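# Place the strawberry in the tray undamaged

## Task

Get the strawberry into the tray without squashing or bruising it, and leave it there, with no help from the robot, when the scene is ended.

## Robot and tools

Robot: two arms on one table, left_arm and right_arm, each with six revolute joints and a parallel two-finger gripper. Calibrated root-link places in the scene frame: left_arm (+0.021, +0.290, +0.003) m, right_arm (+0.021, -0.371, +0.001) m, both turned only slightly about z.

Scene frame: origin at table-top height, halfway between the two nominal bases; +x points out over the table, +z up, left_arm sits on the +y side (arm names say nothing about image sides). All reported hand positions (m) and quaternions (wxyz) use this frame and may be off by a few centimetres, more at long reach. end_effector_position is the point midway between the finger pads, roughly 1 cm short of the tips; the fingers point along the gripper's +z and separate along its y.

Row layout (used by execute_actions and move): one flat list of 14 numbers, each in [-1, 1], covering both arms even if only one moves. Numbers 1-6 are left_arm joints, 7 is left_arm opening, 8-13 are right_arm joints, 14 is right_arm opening. Joint order inside each arm: waist, elbow, wrist yaw, shoulder, wrist pitch, wrist roll. Joint numbers are offsets, not poses: each is added to that arm's Joint targets as they were when the action (or move) began, never to the previous row, so sending the same offset twice moves the joint twice. Scale: 1.0 equals 2.224 rad for waist, shoulder and elbow, and 8.485 rad for wrist pitch, wrist yaw and wrist roll. Send 0 on all joints of an arm to keep or re-command its current targets. The opening is absolute: +1 fully open, -1 closed; to leave a gripper alone, repeat its present command (0 would mean half-closed).

Signs: wrist pitch, wrist yaw and wrist roll run opposite to the URDF, both in what you send and in everything reported. Ranges are quoted with URDF signs: waist -2.618 to 3.054, shoulder 0 to 3.142, elbow 0 to 3.142, wrist pitch -1.571 to 1.571, wrist yaw -1.571 to 1.571, wrist roll -2.094 to 2.094 rad (flip the three wrist ones for your numbers). An action pushing a joint more than 0.059 rad beyond its range is refused for both arms; a bad first action refuses the whole call. A joint stopped at its real end may give a "joint sent to its limit" line.

Tools:
- execute_actions(actions, cameras): actions is a list of actions; each action is a list of up to 15 rows, one per 1/30 s step, and the last row is held to fill 15 steps (0.5 s). An empty list just reports state and images.
- move(target, speed, blend, opening_speed, blocking, cameras): target is one row or a list of up to 15 rows, every row an offset from the same starting Joint targets; the joints follow a coordinated path. speed is rad/s for the joint with farthest to travel, 0.01 to 12.57, default 0.5 (one number or one per target). blend in rad rounds corners between listed targets. opening_speed (per second on the -1..+1 scale, minimum 0.2) ramps the gripper. blocking=false returns after about 0.5 s while motion continues. The result adds a "move:" line: done, off_target, moving, held or fault, plus limits=held if steps were withheld. Paths avoid nothing.
- wait(seconds 0 to 10): let the scene run with commands held.
- stop(): brake a running move.
- zoom_image(camera, region [x0, y0, x1, y1] in pixels, at most 504x504): enlarge part of the newest image.
- read_manual(section): licence texts only.
- finished_scene(scene=1): ends the scene for good.

Cameras: cam_head_left, cam_head_right, cam_left_wrist, cam_right_wrist, each 672x504.

Result lines: Joint positions and Joint velocities per arm in the joint order above (rad, rad/s), then finger-pad gap (m; 0.094 fully open). Joint targets is the base for your next offsets. Tool commands shows current gripper commands. grip_measured is the opening on the command scale (up to ~2.5 mm too wide when empty). grip_effort_nm is motor effort, negative closing, not a pad force. Joint torques include gravity and friction; entries 1, 2 and 4 wrap at ±28 N m. Action calls also list joint positions at some steps. "joint command not followed" means the clearance check altered targets. MOTOR HOT appears at 75 °C; at 90 °C an arm folds and idles for the rest of the scene.

Motion notes: joint speed is capped and each target stays within a lead of the measured angle (0.339 rad big joints, 2.2 rad wrist), so big offsets take several actions; tiny ones may not start. Targets that would shift the gripper over 200 mm are scaled back.

Care: the strawberry is soft. Open wide, centre it, then close with move and opening_speed near 0.2, stopping only a little below the reading at first contact; the grip follows the command to full force, so closing too far crushes it. Lift gently, carry low and slowly, lower into the tray and open well above grip_measured before withdrawing. Avoid fast contacts, pressing past contact, dropping anything or knocking items off the table, letting the grippers or arms hit each other, and holding stretched poses long enough to overheat motors. Loose objects may get brief pushes.

Each tool is called after "Call:" in YAML: its name, and indented under it one key for each argument.

## Session

Call:
execute_actions:
  actions: []

Scene clock: 0.00 s.
left_arm: end_effector_position=(+0.4522, +0.2960, +0.1194) grip_measured=+1.000 grip_effort_nm=n/a end_effector_quat_wxyz=(+0.632, -0.008, +0.774, +0.033) | right_arm: end_effector_position=(+0.4364, -0.3998, +0.0983) grip_measured=+1.000 grip_effort_nm=n/a end_effector_quat_wxyz=(+0.602, +0.063, +0.794, -0.058)
Joint names: [waist, elbow, wrist yaw, shoulder, wrist pitch, wrist roll]
Joint positions: left_arm=[-0.031 0.446 0.083 1.705 -1.058 -0.024 0.094] | right_arm=[0.032 0.408 -0.171 1.682 -0.997 -0.031 0.094]
Joint velocities: within noise
Joint torques (N m): no reading
Motor temperatures (°C): left_arm=[25 35 26 32 31 22 23] | right_arm=[23 30 23 26 31 23 23]
Heat: left arm: 35 °C; right arm: 31 °C.
Joint targets: left_arm=[-0.031 0.456 0.083 1.695 -1.070 -0.024] | right_arm=[0.032 0.409 -0.172 1.682 -0.983 -0.031]
Tool commands: left_gripper/opening=+1.0 right_gripper/opening=+1.0

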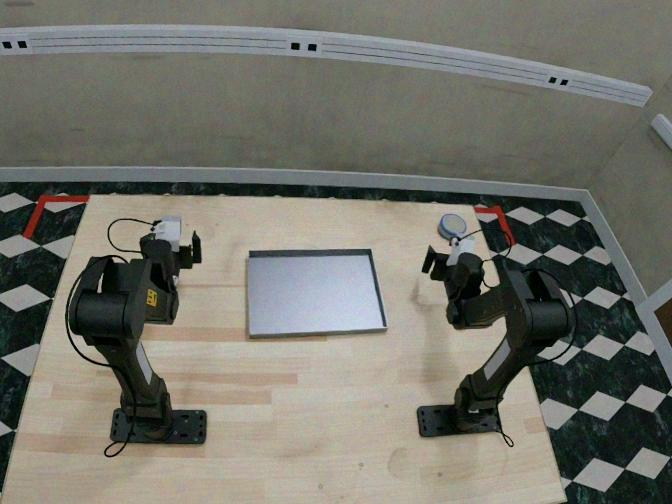

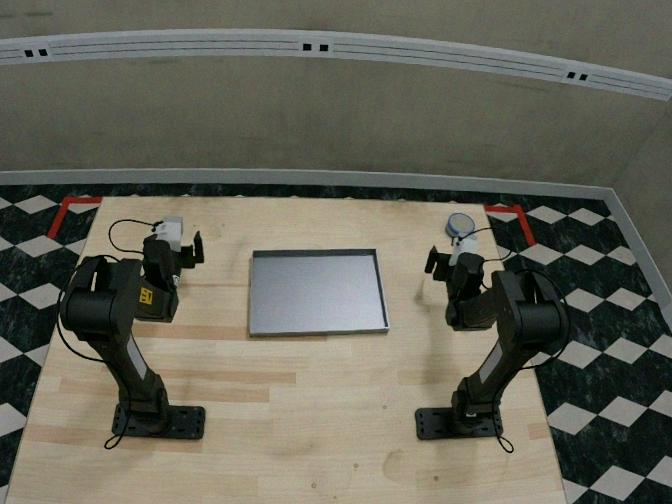

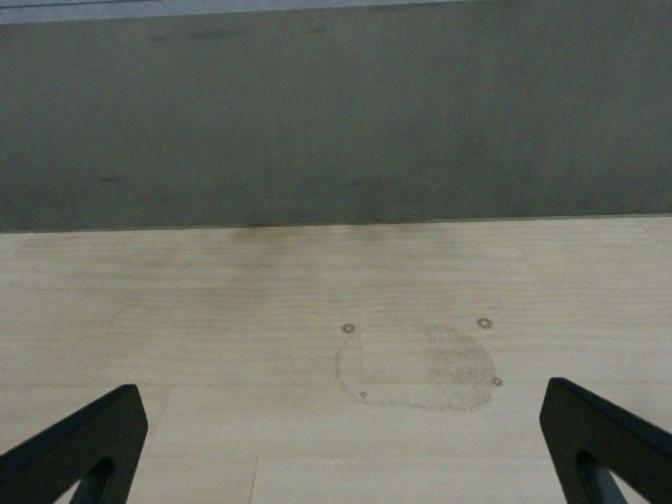

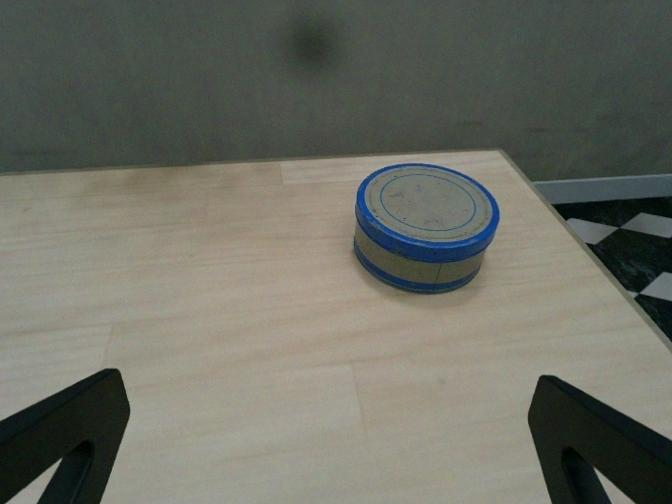

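Call:
zoom_image:
  camera: "cam_head_left"
  region: [60, 190, 280, 355]

Call:
zoom_image:
  camera: "cam_head_left"
  region: [380, 190, 600, 355]

Call:
zoom_image:
  camera: "cam_head_right"
  region: [40, 190, 260, 355]

Call:
zoom_image:
  camera: "cam_head_right"
  region: [380, 190, 600, 355]

Scaled by 2.291 from the camera's 672x504 image, which has a finer 960x720 frame.

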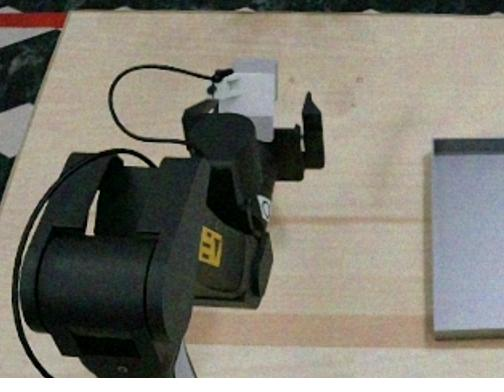

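Scaled by 2.291 from the camera's 672x504 image, which has a finer 960x720 frame.

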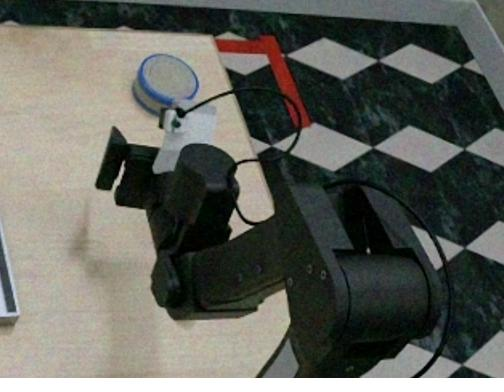

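Scaled by 2.291 from the camera's 672x504 image, which has a finer 960x720 frame.

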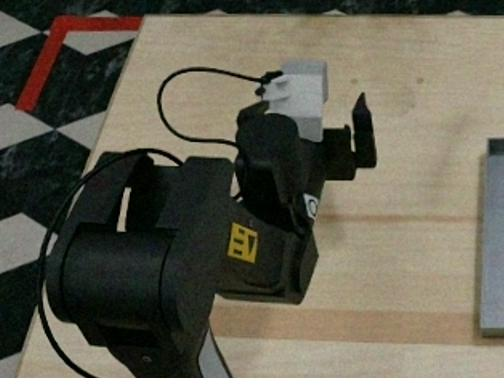

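Scaled by 2.291 from the camera's 672x504 image, which has a finer 960x720 frame.

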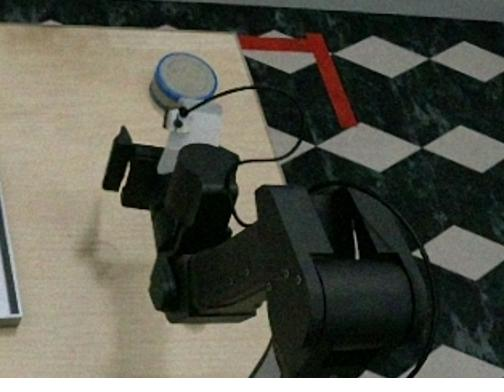

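Call:
move:
  target:
    - [0.0139, 0.1547, -0.0098, -0.2226, 0.079, 0.0028, 1.0, 0.0, 0.1758, 0.0203, -0.2167, 0.0687, 0.0037, 1.0]
    - [0.0139, 0.1547, -0.0098, -0.2226, 0.2126, 0.0028, 1.0, 0.0, 0.1758, 0.0203, -0.2167, 0.2024, 0.0037, 1.0]
  speed: 1.0
  blend: 0.1

Scene clock: 37.17 s.
left_arm: end_effector_position=(+0.2941, +0.2935, +0.0925) grip_measured=+1.000 grip_effort_nm=0.037 end_effector_quat_wxyz=(+0.203, +0.001, +0.979, +0.006) | right_arm: end_effector_position=(+0.3027, -0.3711, +0.1005) grip_measured=+1.000 grip_effort_nm=0.007 end_effector_quat_wxyz=(+0.225, +0.005, +0.974, -0.002)
Joint names: [waist, elbow, wrist yaw, shoulder, wrist pitch, wrist roll]
Joint positions: left_arm=[-0.005 0.776 0.01 1.209 0.729 -0.007 0.094] | right_arm=[0.032 0.791 -0.008 1.198 0.711 -0.01 0.094]
Joint velocities: within noise
Joint torques (N m): left_arm=[0.31 9.06 -0.11 -4.01 -1.19 0.06] | right_arm=[-0.03 6.6 0.09 -3.49 -0.8 0.08]
Motor temperatures (°C): left_arm=[25 36 26 34 38 22 23] | right_arm=[23 32 23 28 36 23 23]
Heat: left arm: 38 °C; right arm: 36 °C.
Joint targets: left_arm=[0.000 0.800 0.000 1.200 0.734 0.000] | right_arm=[0.032 0.800 0.000 1.200 0.734 0.000]
move: done

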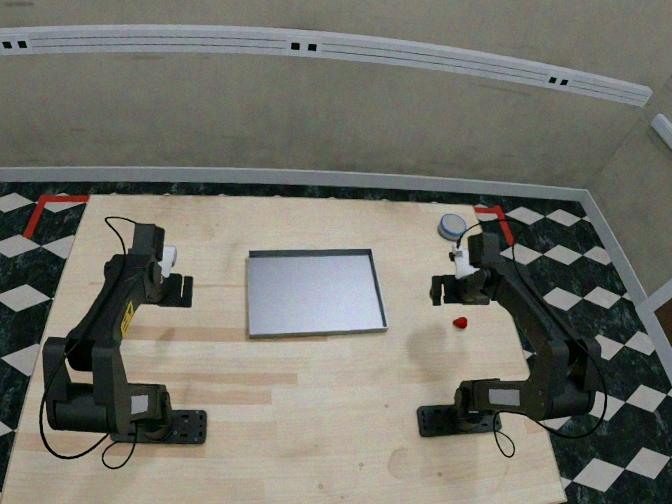

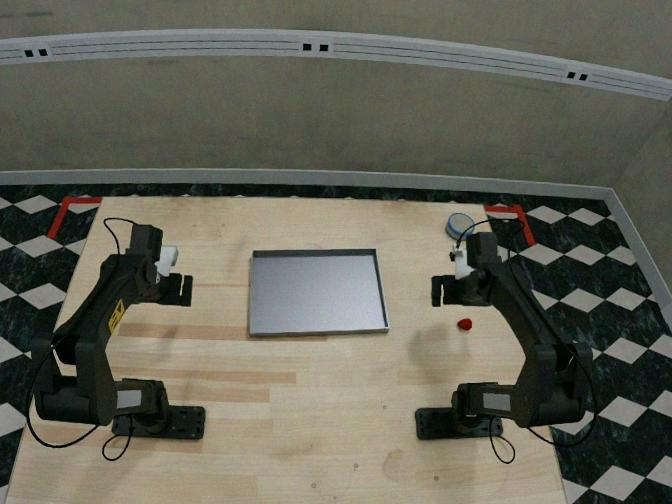

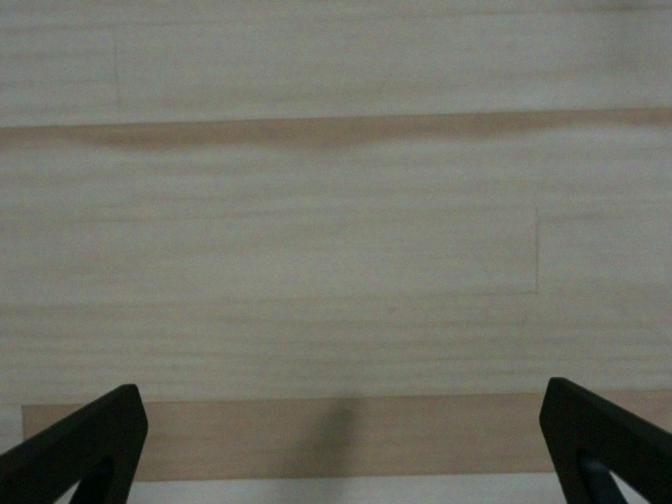

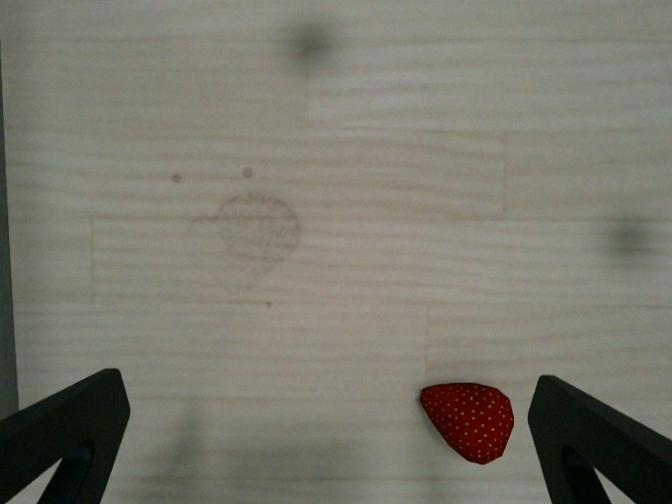

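Call:
zoom_image:
  camera: "cam_right_wrist"
  region: [380, 340, 560, 475]

Call:
zoom_image:
  camera: "cam_head_left"
  region: [420, 270, 540, 360]

Scaled by 2.800 from the camera's 672x504 image, which has a finer 960x720 frame.

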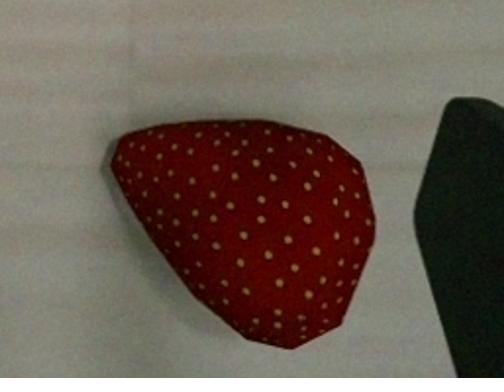

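Scaled by 4.200 from the camera's 672x504 image, which has a finer 960x720 frame.

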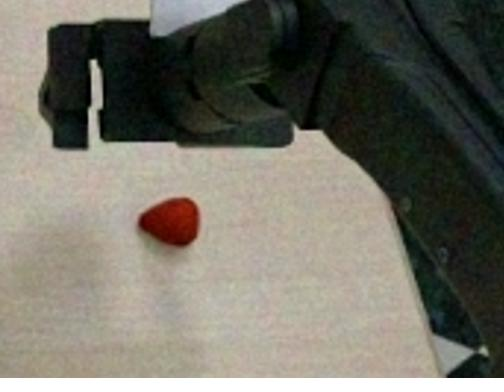

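Call:
move:
  target: [0, 0, 0, 0, 0, 0, 1.0, -0.1054, 0.1529, 0.0, 0.1434, 0.0540, 0.1509, 1.0]
  speed: 1.0

Scene clock: 81.77 s.
left_arm: end_effector_position=(+0.2939, +0.2935, +0.0924) grip_measured=+1.000 grip_effort_nm=0.037 end_effector_quat_wxyz=(+0.203, +0.001, +0.979, +0.006) | right_arm: end_effector_position=(+0.2695, -0.4289, +0.0983) grip_measured=+1.000 grip_effort_nm=0.007 end_effector_quat_wxyz=(+0.003, -0.498, +0.867, -0.007)
Joint names: [waist, elbow, wrist yaw, shoulder, wrist pitch, wrist roll]
Joint positions: left_arm=[-0.005 0.776 0.009 1.209 0.73 -0.007 0.094] | right_arm=[-0.197 1.117 -0.006 1.502 1.172 1.27 0.094]
Joint velocities: within noise
Joint torques (N m): left_arm=[0.43 9.14 -0.09 -3.97 -1.16 0.05] | right_arm=[-0.47 7.05 0.09 -4.68 -0.05 0.1]
Motor temperatures (°C): left_arm=[25 38 25 33 35 22 23] | right_arm=[23 33 23 26 32 22 22]
Heat: left arm: 38 °C; right arm: 33 °C.
Joint targets: left_arm=[0.000 0.800 0.000 1.200 0.734 0.000] | right_arm=[-0.202 1.140 0.000 1.519 1.192 1.281]
move: done

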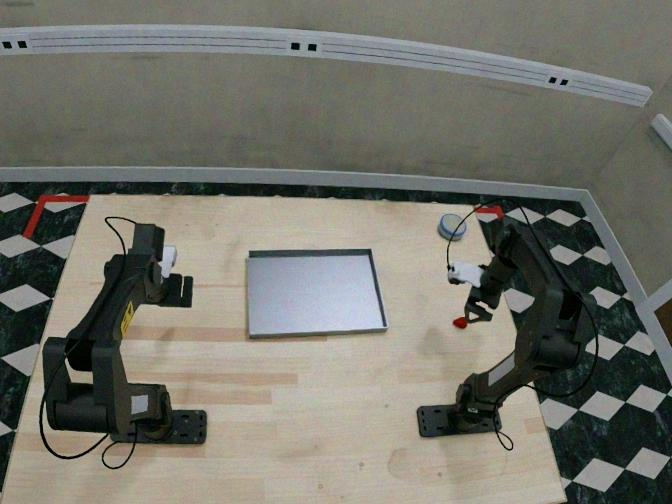

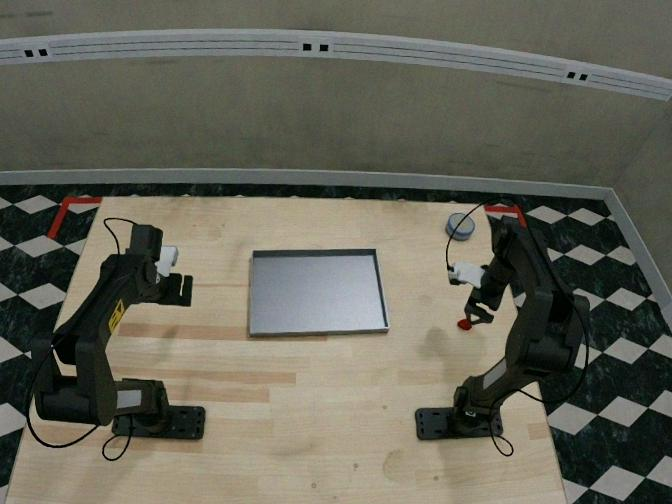

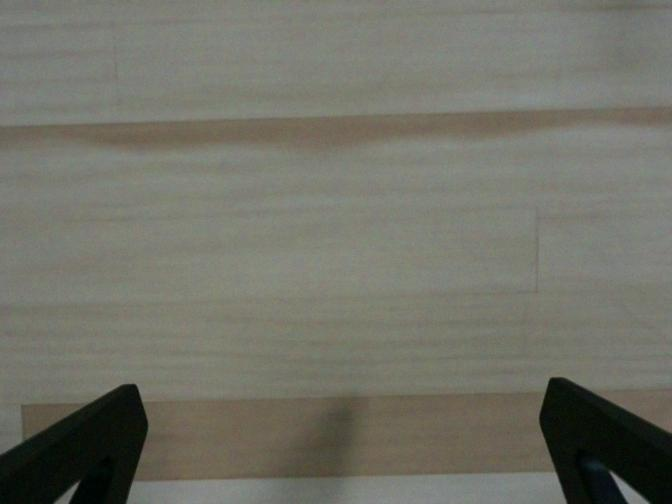

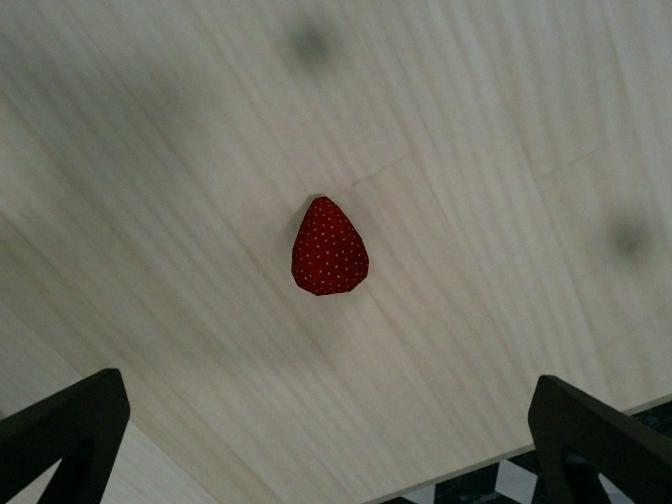

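Call:
move:
  target: [0, 0, 0, 0, 0, 0, 1.0, 0, -0.0544, 0.0, 0.0223, -0.01815, 0, 1.0]
  speed: 0.3
  cameras: ["cam_right_wrist"]

Call:
zoom_image:
  camera: "cam_right_wrist"
  region: [240, 180, 420, 330]

Scene clock: 111.43 s.
left_arm: end_effector_position=(+0.2939, +0.2935, +0.0924) grip_measured=+1.000 grip_effort_nm=0.037 end_effector_quat_wxyz=(+0.203, +0.001, +0.979, +0.006) | right_arm: end_effector_position=(+0.2738, -0.4299, +0.0665) grip_measured=+1.000 grip_effort_nm=0.012 end_effector_quat_wxyz=(+0.000, -0.498, +0.867, -0.004)
Joint names: [waist, elbow, wrist yaw, shoulder, wrist pitch, wrist roll]
Joint positions: left_arm=[-0.005 0.776 0.009 1.209 0.73 -0.007 0.094] | right_arm=[-0.197 1.037 -0.006 1.553 1.049 1.271 0.094]
Joint velocities: within noise
Joint torques (N m): left_arm=[0.21 9.07 -0.1 -3.75 -1.19 0.09] | right_arm=[-0.46 4 0.09 -5.19 -0.37 0.05]
Motor temperatures (°C): left_arm=[25 38 25 32 34 22 23] | right_arm=[23 32 23 26 30 22 22]
Heat: left arm: 38 °C; right arm: 32 °C.
Joint targets: left_arm=[0.000 0.800 0.000 1.200 0.734 0.000] | right_arm=[-0.202 1.019 0.000 1.568 1.038 1.281]
move: done
Images, in order (width x height): cam_right_wrist 672x504.

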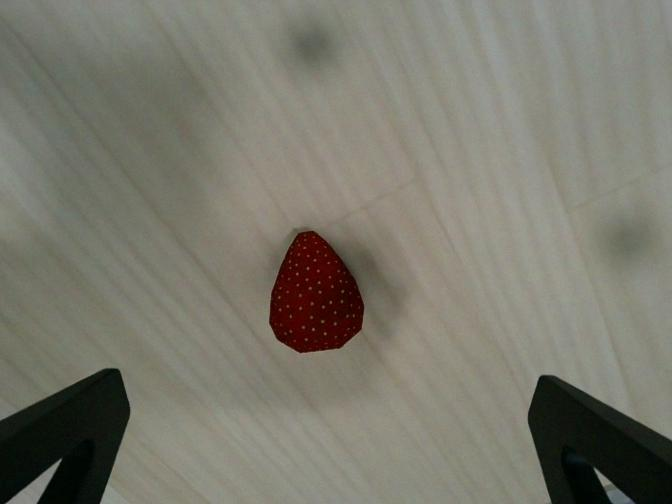

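Scaled by 2.800 from the camera's 672x504 image, which has a finer 960x720 frame.

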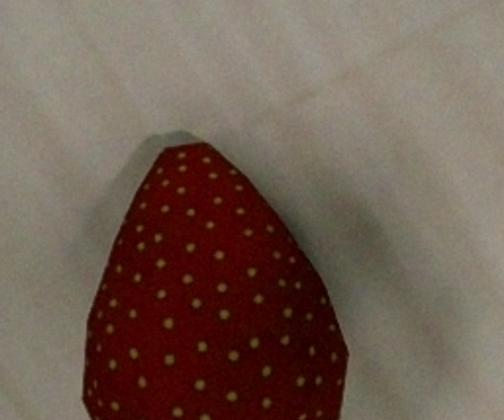

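Call:
move:
  target: [0, 0, 0, 0, 0, 0, 1.0, -0.005, -0.0517, 0.0, 0.01754, -0.0175, 0.0118, 1.0]
  speed: 0.2
  cameras: ["cam_right_wrist", "cam_head_left"]

Call:
zoom_image:
  camera: "cam_right_wrist"
  region: [200, 260, 470, 504]

Scene clock: 136.87 s.
left_arm: end_effector_position=(+0.2939, +0.2935, +0.0924) grip_measured=+1.000 grip_effort_nm=0.037 end_effector_quat_wxyz=(+0.203, +0.001, +0.979, +0.006) | right_arm: end_effector_position=(+0.2691, -0.4314, +0.0306) grip_measured=+1.000 grip_effort_nm=0.002 end_effector_quat_wxyz=(-0.002, -0.537, +0.844, -0.003)
Joint names: [waist, elbow, wrist yaw, shoulder, wrist pitch, wrist roll]
Joint positions: left_arm=[-0.005 0.776 0.009 1.209 0.73 -0.007 0.094] | right_arm=[-0.207 0.922 -0.006 1.59 0.901 1.37 0.094]
Joint velocities: within noise
Joint torques (N m): left_arm=[0.46 9.21 -0.07 -4.01 -1.2 0.03] | right_arm=[-0.59 3.7 0.07 -5.11 -0.36 0.1]
Motor temperatures (°C): left_arm=[25 38 25 32 34 22 23] | right_arm=[23 31 23 26 30 22 22]
Heat: left arm: 38 °C; right arm: 31 °C.
Joint targets: left_arm=[0.000 0.800 0.000 1.200 0.734 0.000] | right_arm=[-0.213 0.904 0.000 1.607 0.890 1.381]
move: done
Images, in order (width x height): cam_head_left 672x504, cam_right_wrist 672x504.

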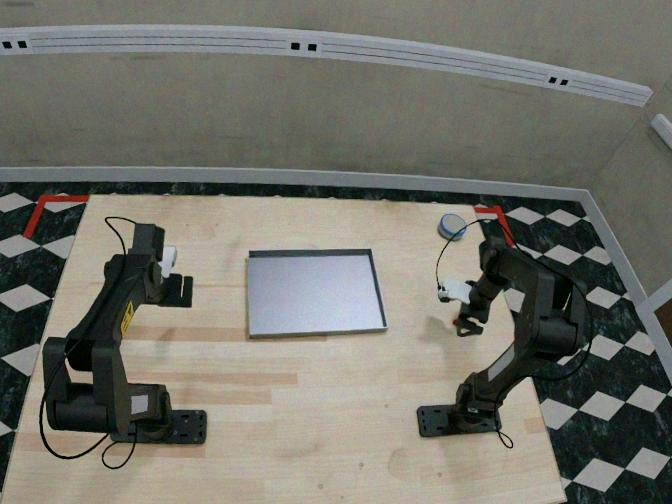

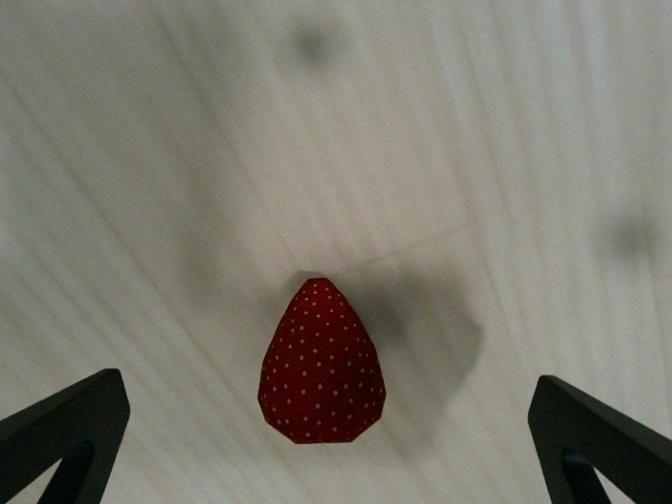

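Scaled by 1.867 from the camera's 672x504 image, which has a finer 960x720 frame.

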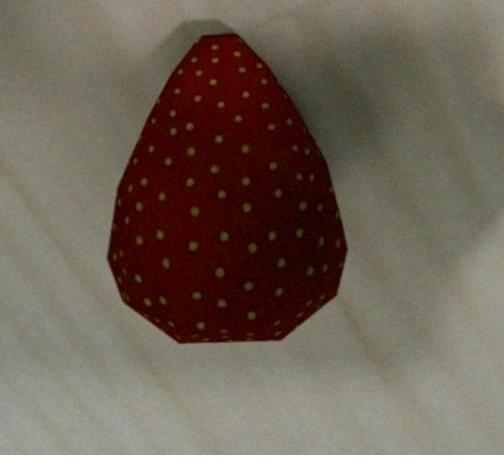

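Call:
move:
  target: [0, 0, 0, 0, 0, 0, 1.0, 0, -0.01484, 0.0, 0.00778, -0.0057, 0, 0.15]
  speed: 0.1
  opening_speed: 1.0
  cameras: ["cam_right_wrist"]

Call:
zoom_image:
  camera: "cam_right_wrist"
  region: [180, 270, 480, 504]

Scene clock: 159.23 s.
left_arm: end_effector_position=(+0.2939, +0.2935, +0.0924) grip_measured=+1.000 grip_effort_nm=0.037 end_effector_quat_wxyz=(+0.203, +0.001, +0.979, +0.006) | right_arm: end_effector_position=(+0.2681, -0.4312, +0.0195) grip_measured=+0.152 grip_effort_nm=-0.090 end_effector_quat_wxyz=(-0.001, -0.537, +0.843, -0.003)
Joint names: [waist, elbow, wrist yaw, shoulder, wrist pitch, wrist roll]
Joint positions: left_arm=[-0.005 0.776 0.009 1.209 0.73 -0.007 0.094] | right_arm=[-0.207 0.89 -0.006 1.607 0.852 1.372 0.054]
Joint velocities: within noise
Joint torques (N m): left_arm=[0.43 9.25 -0.11 -3.96 -1.21 0.07] | right_arm=[-0.64 3.58 0.08 -5.03 -0.36 0.08]
Motor temperatures (°C): left_arm=[25 38 25 32 34 22 23] | right_arm=[23 30 23 26 29 22 22]
Heat: left arm: 38 °C; right arm: 30 °C.
Joint targets: left_arm=[0.000 0.800 0.000 1.200 0.734 0.000] | right_arm=[-0.213 0.871 0.000 1.625 0.841 1.381]
move: done
Images, in order (width x height): cam_right_wrist 672x504.

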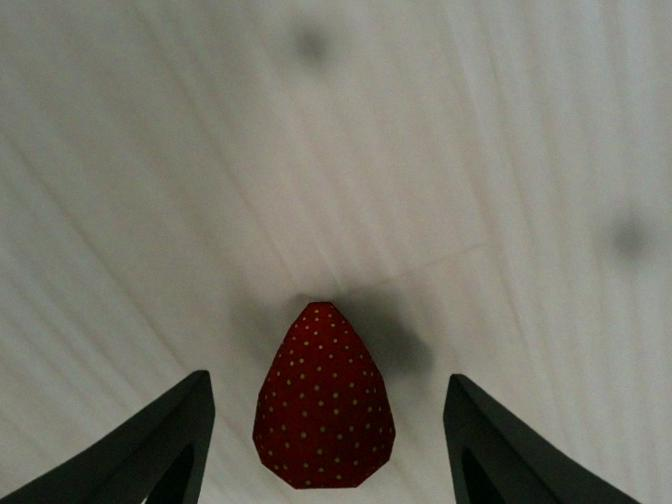

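Scaled by 1.680 from the camera's 672x504 image, which has a finer 960x720 frame.

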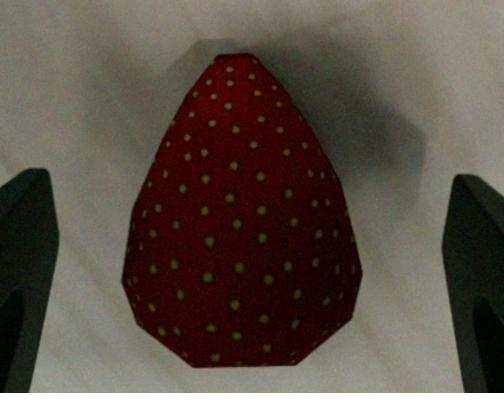

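Call:
move:
  target: [0, 0, 0, 0, 0, 0, 1.0, 0, 0, 0.0, 0, 0, 0, -0.22]
  opening_speed: 0.4
  cameras: ["cam_right_wrist"]

Call:
zoom_image:
  camera: "cam_right_wrist"
  region: [230, 330, 430, 504]

Scene clock: 165.67 s.
left_arm: end_effector_position=(+0.2939, +0.2935, +0.0924) grip_measured=+1.000 grip_effort_nm=0.046 end_effector_quat_wxyz=(+0.203, +0.001, +0.979, +0.006) | right_arm: end_effector_position=(+0.2686, -0.4313, +0.0195) grip_measured=-0.218 grip_effort_nm=-0.090 end_effector_quat_wxyz=(-0.001, -0.537, +0.843, -0.004)
Joint names: [waist, elbow, wrist yaw, shoulder, wrist pitch, wrist roll]
Joint positions: left_arm=[-0.005 0.776 0.009 1.209 0.73 -0.007 0.094] | right_arm=[-0.207 0.89 -0.006 1.607 0.85 1.372 0.037]
Joint velocities: within noise
Joint torques (N m): left_arm=[0.43 9.16 -0.08 -3.75 -1.22 0.11] | right_arm=[-0.55 3.55 0.09 -5.05 -0.35 0.07]
Motor temperatures (°C): left_arm=[25 38 25 32 34 22 23] | right_arm=[23 30 23 26 29 22 22]
Heat: left arm: 38 °C; right arm: 30 °C.
Joint targets: left_arm=[0.000 0.800 0.000 1.200 0.734 0.000] | right_arm=[-0.213 0.871 0.000 1.625 0.841 1.381]
move: done
Images, in order (width x height): cam_right_wrist 672x504.

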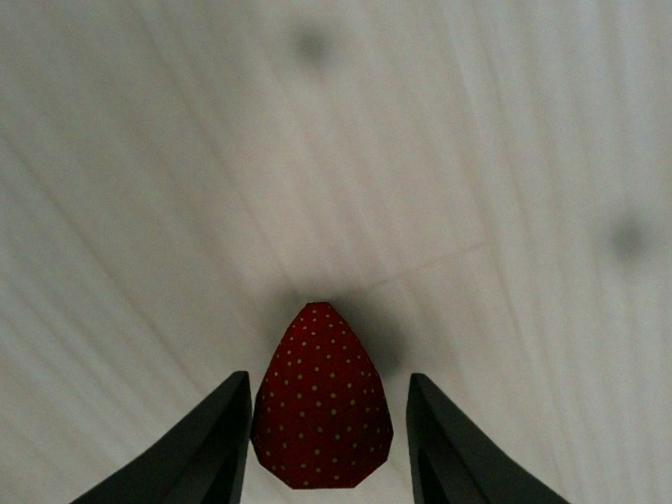

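Scaled by 2.520 from the camera's 672x504 image, which has a finer 960x720 frame.

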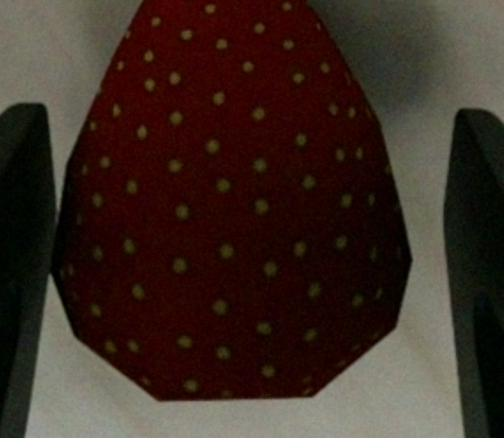

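Call:
move:
  target: [0, 0, 0, 0, 0, 0, 1.0, 0, 0, 0.0, 0, 0, 0, -0.305]
  opening_speed: 0.2
  cameras: ["cam_right_wrist"]

Call:
zoom_image:
  camera: "cam_right_wrist"
  region: [230, 330, 430, 504]

Scene clock: 174.53 s.
left_arm: end_effector_position=(+0.2939, +0.2935, +0.0924) grip_measured=+1.000 grip_effort_nm=0.042 end_effector_quat_wxyz=(+0.203, +0.001, +0.979, +0.006) | right_arm: end_effector_position=(+0.2687, -0.4313, +0.0195) grip_measured=-0.303 grip_effort_nm=-0.081 end_effector_quat_wxyz=(-0.001, -0.537, +0.843, -0.004)
Joint names: [waist, elbow, wrist yaw, shoulder, wrist pitch, wrist roll]
Joint positions: left_arm=[-0.005 0.776 0.009 1.209 0.73 -0.007 0.094] | right_arm=[-0.207 0.89 -0.006 1.607 0.849 1.372 0.033]
Joint velocities: within noise
Joint torques (N m): left_arm=[0.46 9.11 -0.14 -4.01 -1.14 0.09] | right_arm=[-0.55 3.58 0.09 -5.09 -0.34 0.08]
Motor temperatures (°C): left_arm=[25 38 25 32 33 22 23] | right_arm=[23 30 23 26 29 22 22]
Heat: left arm: 38 °C; right arm: 30 °C.
Joint targets: left_arm=[0.000 0.800 0.000 1.200 0.734 0.000] | right_arm=[-0.213 0.871 0.000 1.625 0.841 1.381]
move: done
Images, in order (width x height): cam_right_wrist 672x504.

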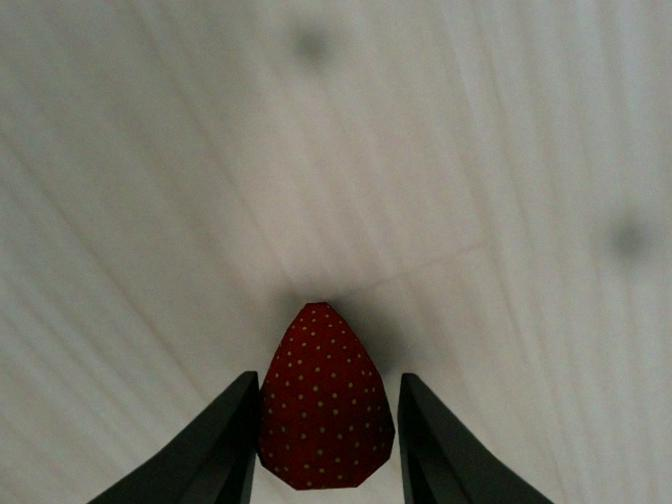

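Scaled by 2.520 from the camera's 672x504 image, which has a finer 960x720 frame.

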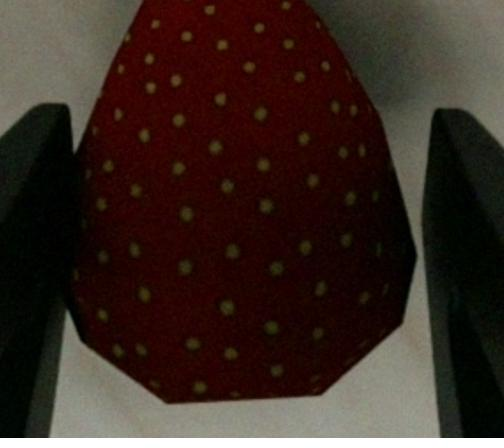

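Call:
move:
  target: [0, 0, 0, 0, 0, 0, 1.0, 0, 0, 0.0, 0, 0, 0, -0.345]
  opening_speed: 0.2
  cameras: ["cam_right_wrist"]

Call:
zoom_image:
  camera: "cam_right_wrist"
  region: [230, 330, 430, 504]

Scene clock: 179.87 s.
left_arm: end_effector_position=(+0.2939, +0.2935, +0.0924) grip_measured=+1.000 grip_effort_nm=0.032 end_effector_quat_wxyz=(+0.203, +0.001, +0.979, +0.006) | right_arm: end_effector_position=(+0.2687, -0.4313, +0.0195) grip_measured=-0.343 grip_effort_nm=-0.090 end_effector_quat_wxyz=(-0.001, -0.537, +0.843, -0.004)
Joint names: [waist, elbow, wrist yaw, shoulder, wrist pitch, wrist roll]
Joint positions: left_arm=[-0.005 0.776 0.009 1.209 0.73 -0.007 0.094] | right_arm=[-0.207 0.89 -0.006 1.607 0.849 1.372 0.031]
Joint velocities: within noise
Joint torques (N m): left_arm=[0.32 9.13 -0.11 -3.93 -1.19 0.03] | right_arm=[-0.58 3.55 0.08 -4.97 -0.33 0.07]
Motor temperatures (°C): left_arm=[25 38 25 32 33 22 23] | right_arm=[23 30 23 26 29 22 22]
Heat: left arm: 38 °C; right arm: 30 °C.
Joint targets: left_arm=[0.000 0.800 0.000 1.200 0.734 0.000] | right_arm=[-0.213 0.871 0.000 1.625 0.841 1.381]
move: done
Images, in order (width x height): cam_right_wrist 672x504.

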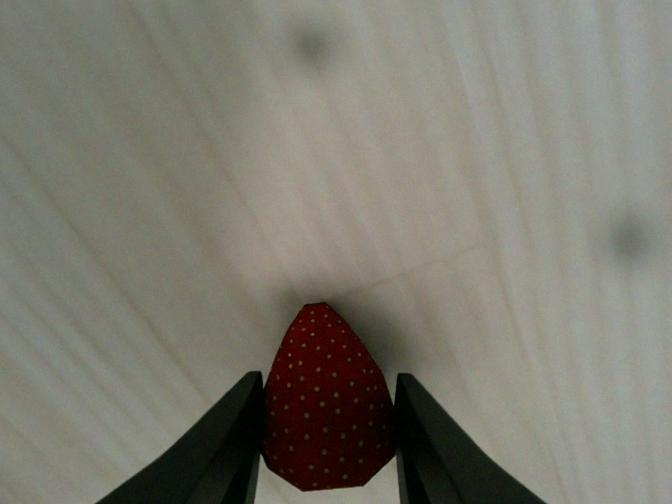

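Scaled by 2.520 from the camera's 672x504 image, which has a finer 960x720 frame.

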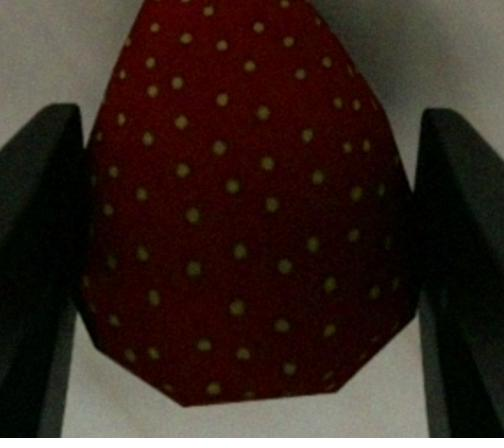

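Call:
move:
  target: [0, 0, 0, 0, 0, 0, 1.0, 0, 0, 0.0, 0, 0, 0, -0.36]
  opening_speed: 0.2
  cameras: ["cam_right_wrist"]

Call:
zoom_image:
  camera: "cam_right_wrist"
  region: [230, 330, 430, 504]

Scene clock: 183.40 s.
left_arm: end_effector_position=(+0.2939, +0.2935, +0.0924) grip_measured=+1.000 grip_effort_nm=0.037 end_effector_quat_wxyz=(+0.203, +0.001, +0.979, +0.006) | right_arm: end_effector_position=(+0.2687, -0.4313, +0.0195) grip_measured=-0.358 grip_effort_nm=-0.105 end_effector_quat_wxyz=(-0.001, -0.537, +0.843, -0.004)
Joint names: [waist, elbow, wrist yaw, shoulder, wrist pitch, wrist roll]
Joint positions: left_arm=[-0.005 0.776 0.009 1.209 0.73 -0.007 0.094] | right_arm=[-0.207 0.89 -0.006 1.607 0.849 1.372 0.03]
Joint velocities: within noise
Joint torques (N m): left_arm=[0.32 9.09 -0.07 -3.89 -1.21 0.04] | right_arm=[-0.54 3.55 0.05 -5.05 -0.32 0.07]
Motor temperatures (°C): left_arm=[25 38 25 32 33 22 23] | right_arm=[23 30 23 26 29 22 22]
Heat: left arm: 38 °C; right arm: 30 °C.
Joint targets: left_arm=[0.000 0.800 0.000 1.200 0.734 0.000] | right_arm=[-0.213 0.871 0.000 1.625 0.841 1.381]
move: done
Images, in order (width x height): cam_right_wrist 672x504.

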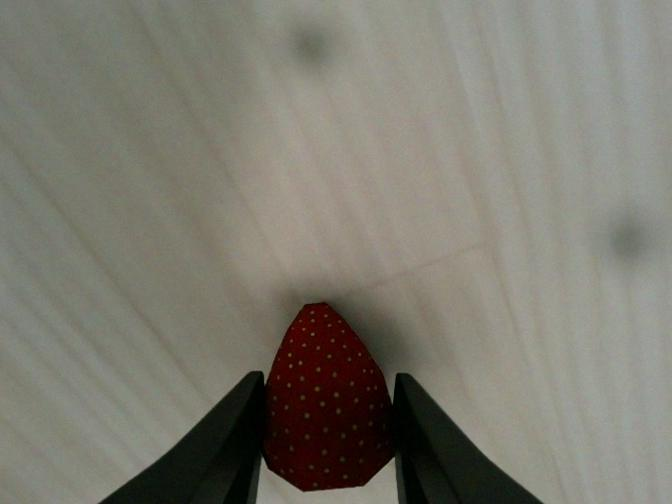

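Scaled by 2.520 from the camera's 672x504 image, which has a finer 960x720 frame.

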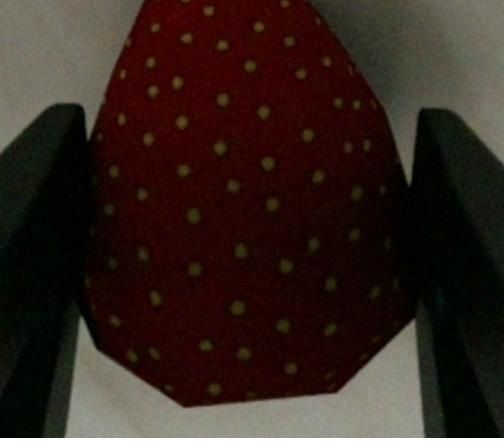

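Call:
move:
  target: [0, 0, 0, 0, 0, 0, 1.0, 0, 0.03934, 0.0, -0.018, 0.0119, 0, -0.36]
  speed: 0.15
  cameras: ["cam_right_wrist", "cam_head_left"]

Call:
zoom_image:
  camera: "cam_right_wrist"
  region: [200, 260, 470, 504]

Scene clock: 195.17 s.
left_arm: end_effector_position=(+0.2939, +0.2935, +0.0924) grip_measured=+1.000 grip_effort_nm=0.037 end_effector_quat_wxyz=(+0.203, +0.001, +0.979, +0.006) | right_arm: end_effector_position=(+0.2684, -0.4312, +0.0306) grip_measured=-0.358 grip_effort_nm=-0.100 end_effector_quat_wxyz=(-0.009, -0.537, +0.843, +0.004)
Joint names: [waist, elbow, wrist yaw, shoulder, wrist pitch, wrist roll]
Joint positions: left_arm=[-0.005 0.776 0.009 1.209 0.73 -0.007 0.094] | right_arm=[-0.207 0.939 -0.006 1.607 0.921 1.372 0.03]
Joint velocities: within noise
Joint torques (N m): left_arm=[0.4 9.14 -0.12 -4.11 -1.19 0.04] | right_arm=[-0.55 6.5 0.08 -8.73 0.01 0.08]
Motor temperatures (°C): left_arm=[25 38 25 32 33 22 23] | right_arm=[23 30 23 26 29 22 22]
Heat: left arm: 38 °C; right arm: 30 °C.
Joint targets: left_arm=[0.000 0.800 0.000 1.200 0.734 0.000] | right_arm=[-0.213 0.959 0.000 1.585 0.942 1.381]
move: done
Images, in order (width x height): cam_head_left 672x504, cam_right_wrist 672x504.

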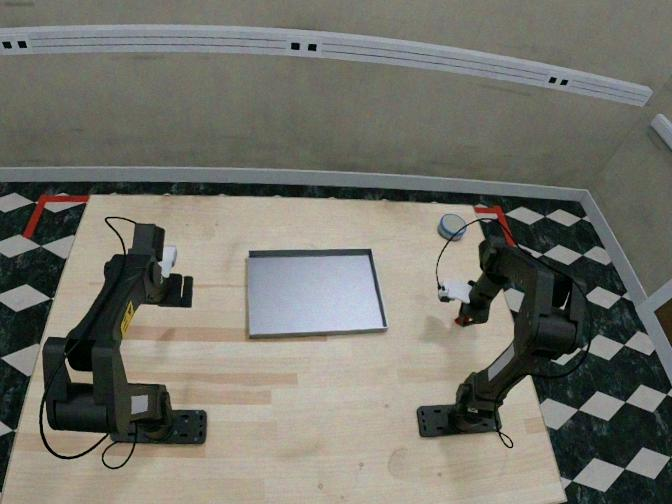

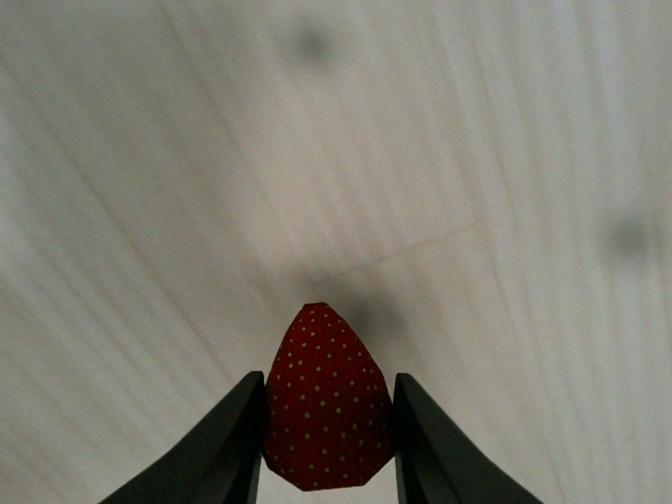

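Scaled by 1.867 from the camera's 672x504 image, which has a finer 960x720 frame.

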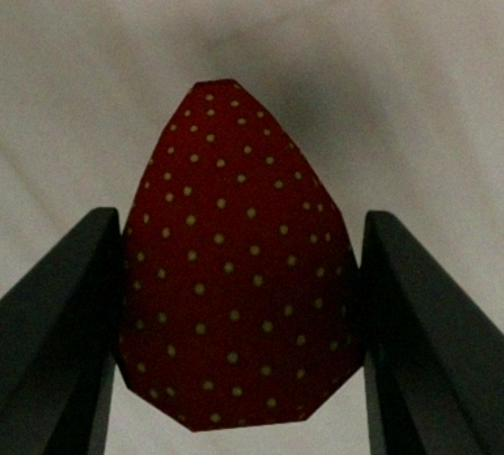

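Call:
move:
  target:
    - [0, 0, 0, 0, 0, 0, 1.0, 0, 0.0904, 0.0, -0.0299, 0.0318, 0, -0.36]
    - [0, 0, 0, 0, 0, 0, 1.0, 0.4114, 0.4173, 0.0, 0.2401, 0.0487, 0, -0.36]
  speed: [0.3, 0.45]
  blend: [0.08, 0]

Call:
zoom_image:
  camera: "cam_right_wrist"
  region: [200, 260, 470, 504]

Scene clock: 222.87 s.
left_arm: end_effector_position=(+0.2939, +0.2935, +0.0924) grip_measured=+1.000 grip_effort_nm=0.037 end_effector_quat_wxyz=(+0.203, +0.001, +0.979, +0.006) | right_arm: end_effector_position=(+0.3369, -0.1175, +0.1032) grip_measured=-0.358 grip_effort_nm=-0.105 end_effector_quat_wxyz=(-0.003, +0.854, -0.520, +0.003)
Joint names: [waist, elbow, wrist yaw, shoulder, wrist pitch, wrist roll]
Joint positions: left_arm=[-0.005 0.776 0.009 1.209 0.73 -0.007 0.094] | right_arm=[0.707 1.861 -0.004 2.091 1.334 1.372 0.03]
Joint velocities: within noise
Joint torques (N m): left_arm=[0.31 9.2 -0.12 -3.95 -1.18 0.07] | right_arm=[-0.46 7.27 0.06 -9.76 -0.06 0.06]
Motor temperatures (°C): left_arm=[24 38 25 31 33 22 23] | right_arm=[23 31 23 27 28 22 22]
Heat: left arm: 38 °C; right arm: 31 °C.
Joint targets: left_arm=[0.000 0.800 0.000 1.200 0.734 0.000] | right_arm=[0.702 1.887 0.001 2.119 1.356 1.381]
move: done

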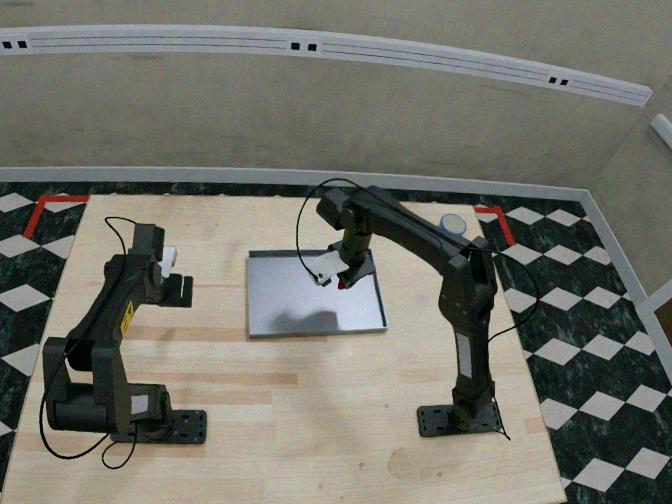

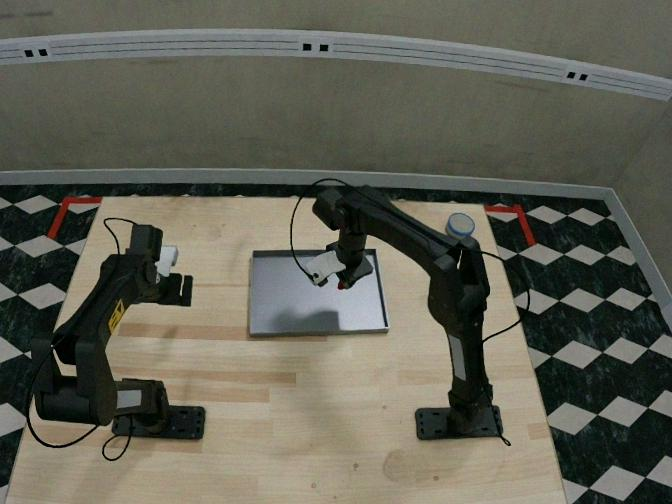

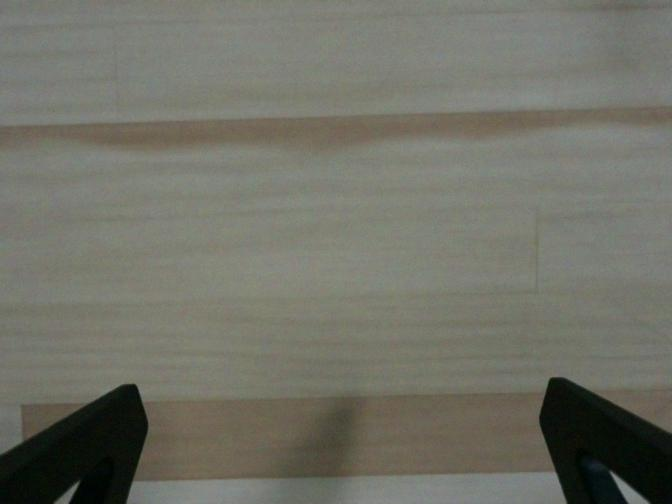

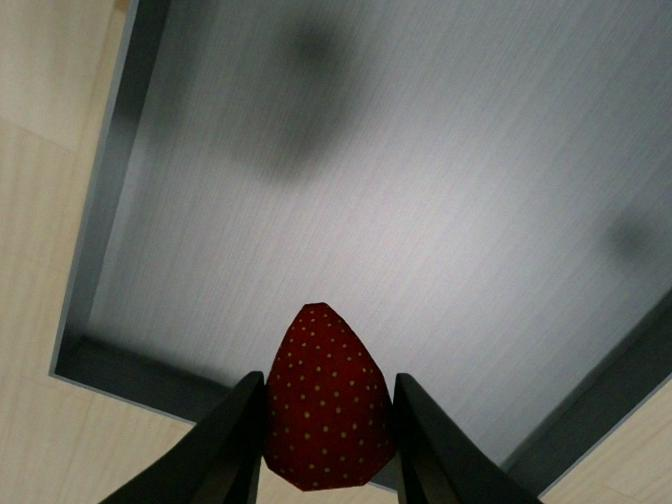

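Scaled by 1.867 from the camera's 672x504 image, which has a finer 960x720 frame.

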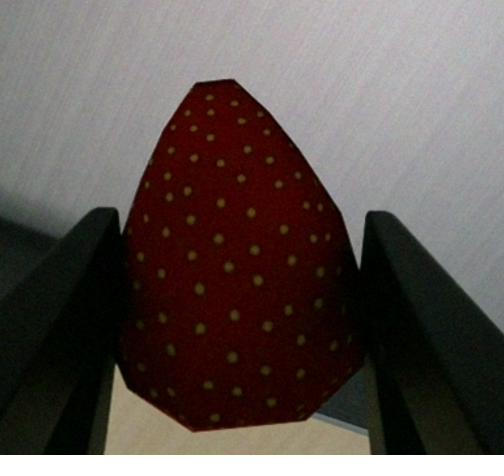

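Call:
move:
  target: [0, 0, 0, 0, 0, 0, 1.0, 0, -0.12005, 0.0, 0.01844, -0.03465, 0, -0.36]
  speed: 0.25
  cameras: ["cam_right_wrist", "cam_head_right"]

Call:
zoom_image:
  camera: "cam_right_wrist"
  region: [200, 260, 470, 504]

Scene clock: 241.10 s.
left_arm: end_effector_position=(+0.2939, +0.2935, +0.0924) grip_measured=+1.000 grip_effort_nm=0.037 end_effector_quat_wxyz=(+0.203, +0.001, +0.979, +0.006) | right_arm: end_effector_position=(+0.3372, -0.1172, +0.0313) grip_measured=-0.358 grip_effort_nm=-0.100 end_effector_quat_wxyz=(-0.001, +0.854, -0.520, +0.003)
Joint names: [waist, elbow, wrist yaw, shoulder, wrist pitch, wrist roll]
Joint positions: left_arm=[-0.005 0.776 0.009 1.209 0.73 -0.007 0.094] | right_arm=[0.707 1.638 -0.004 2.132 1.072 1.372 0.03]
Joint velocities: within noise
Joint torques (N m): left_arm=[0.42 9.17 -0.11 -3.78 -1.15 0.07] | right_arm=[-0.49 3.99 0.05 -9.96 -0.35 0.07]
Motor temperatures (°C): left_arm=[24 38 25 31 33 22 23] | right_arm=[23 33 23 30 28 22 22]
Heat: left arm: 38 °C; right arm: 33 °C.
Joint targets: left_arm=[0.000 0.800 0.000 1.200 0.734 0.000] | right_arm=[0.702 1.620 0.001 2.160 1.061 1.381]
move: done
Images, in order (width x height): cam_head_right 672x504, cam_right_wrist 672x504.

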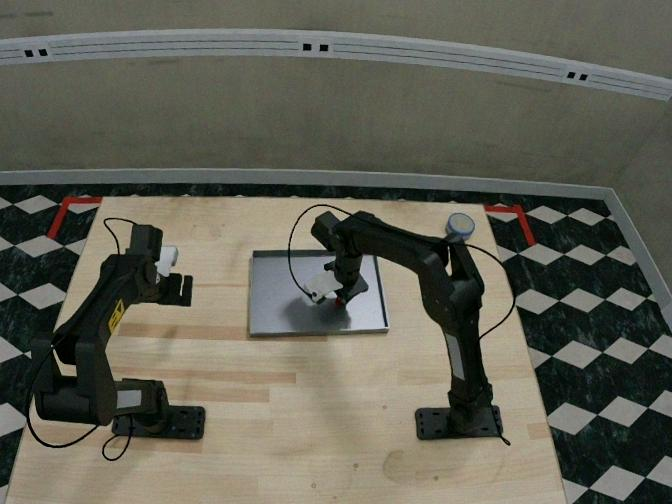

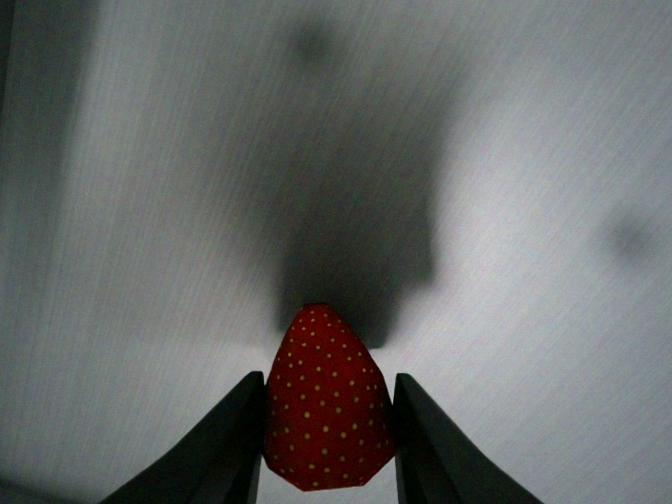

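Scaled by 1.867 from the camera's 672x504 image, which has a finer 960x720 frame.

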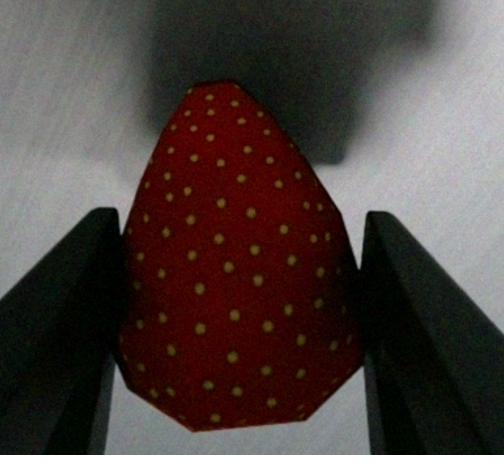

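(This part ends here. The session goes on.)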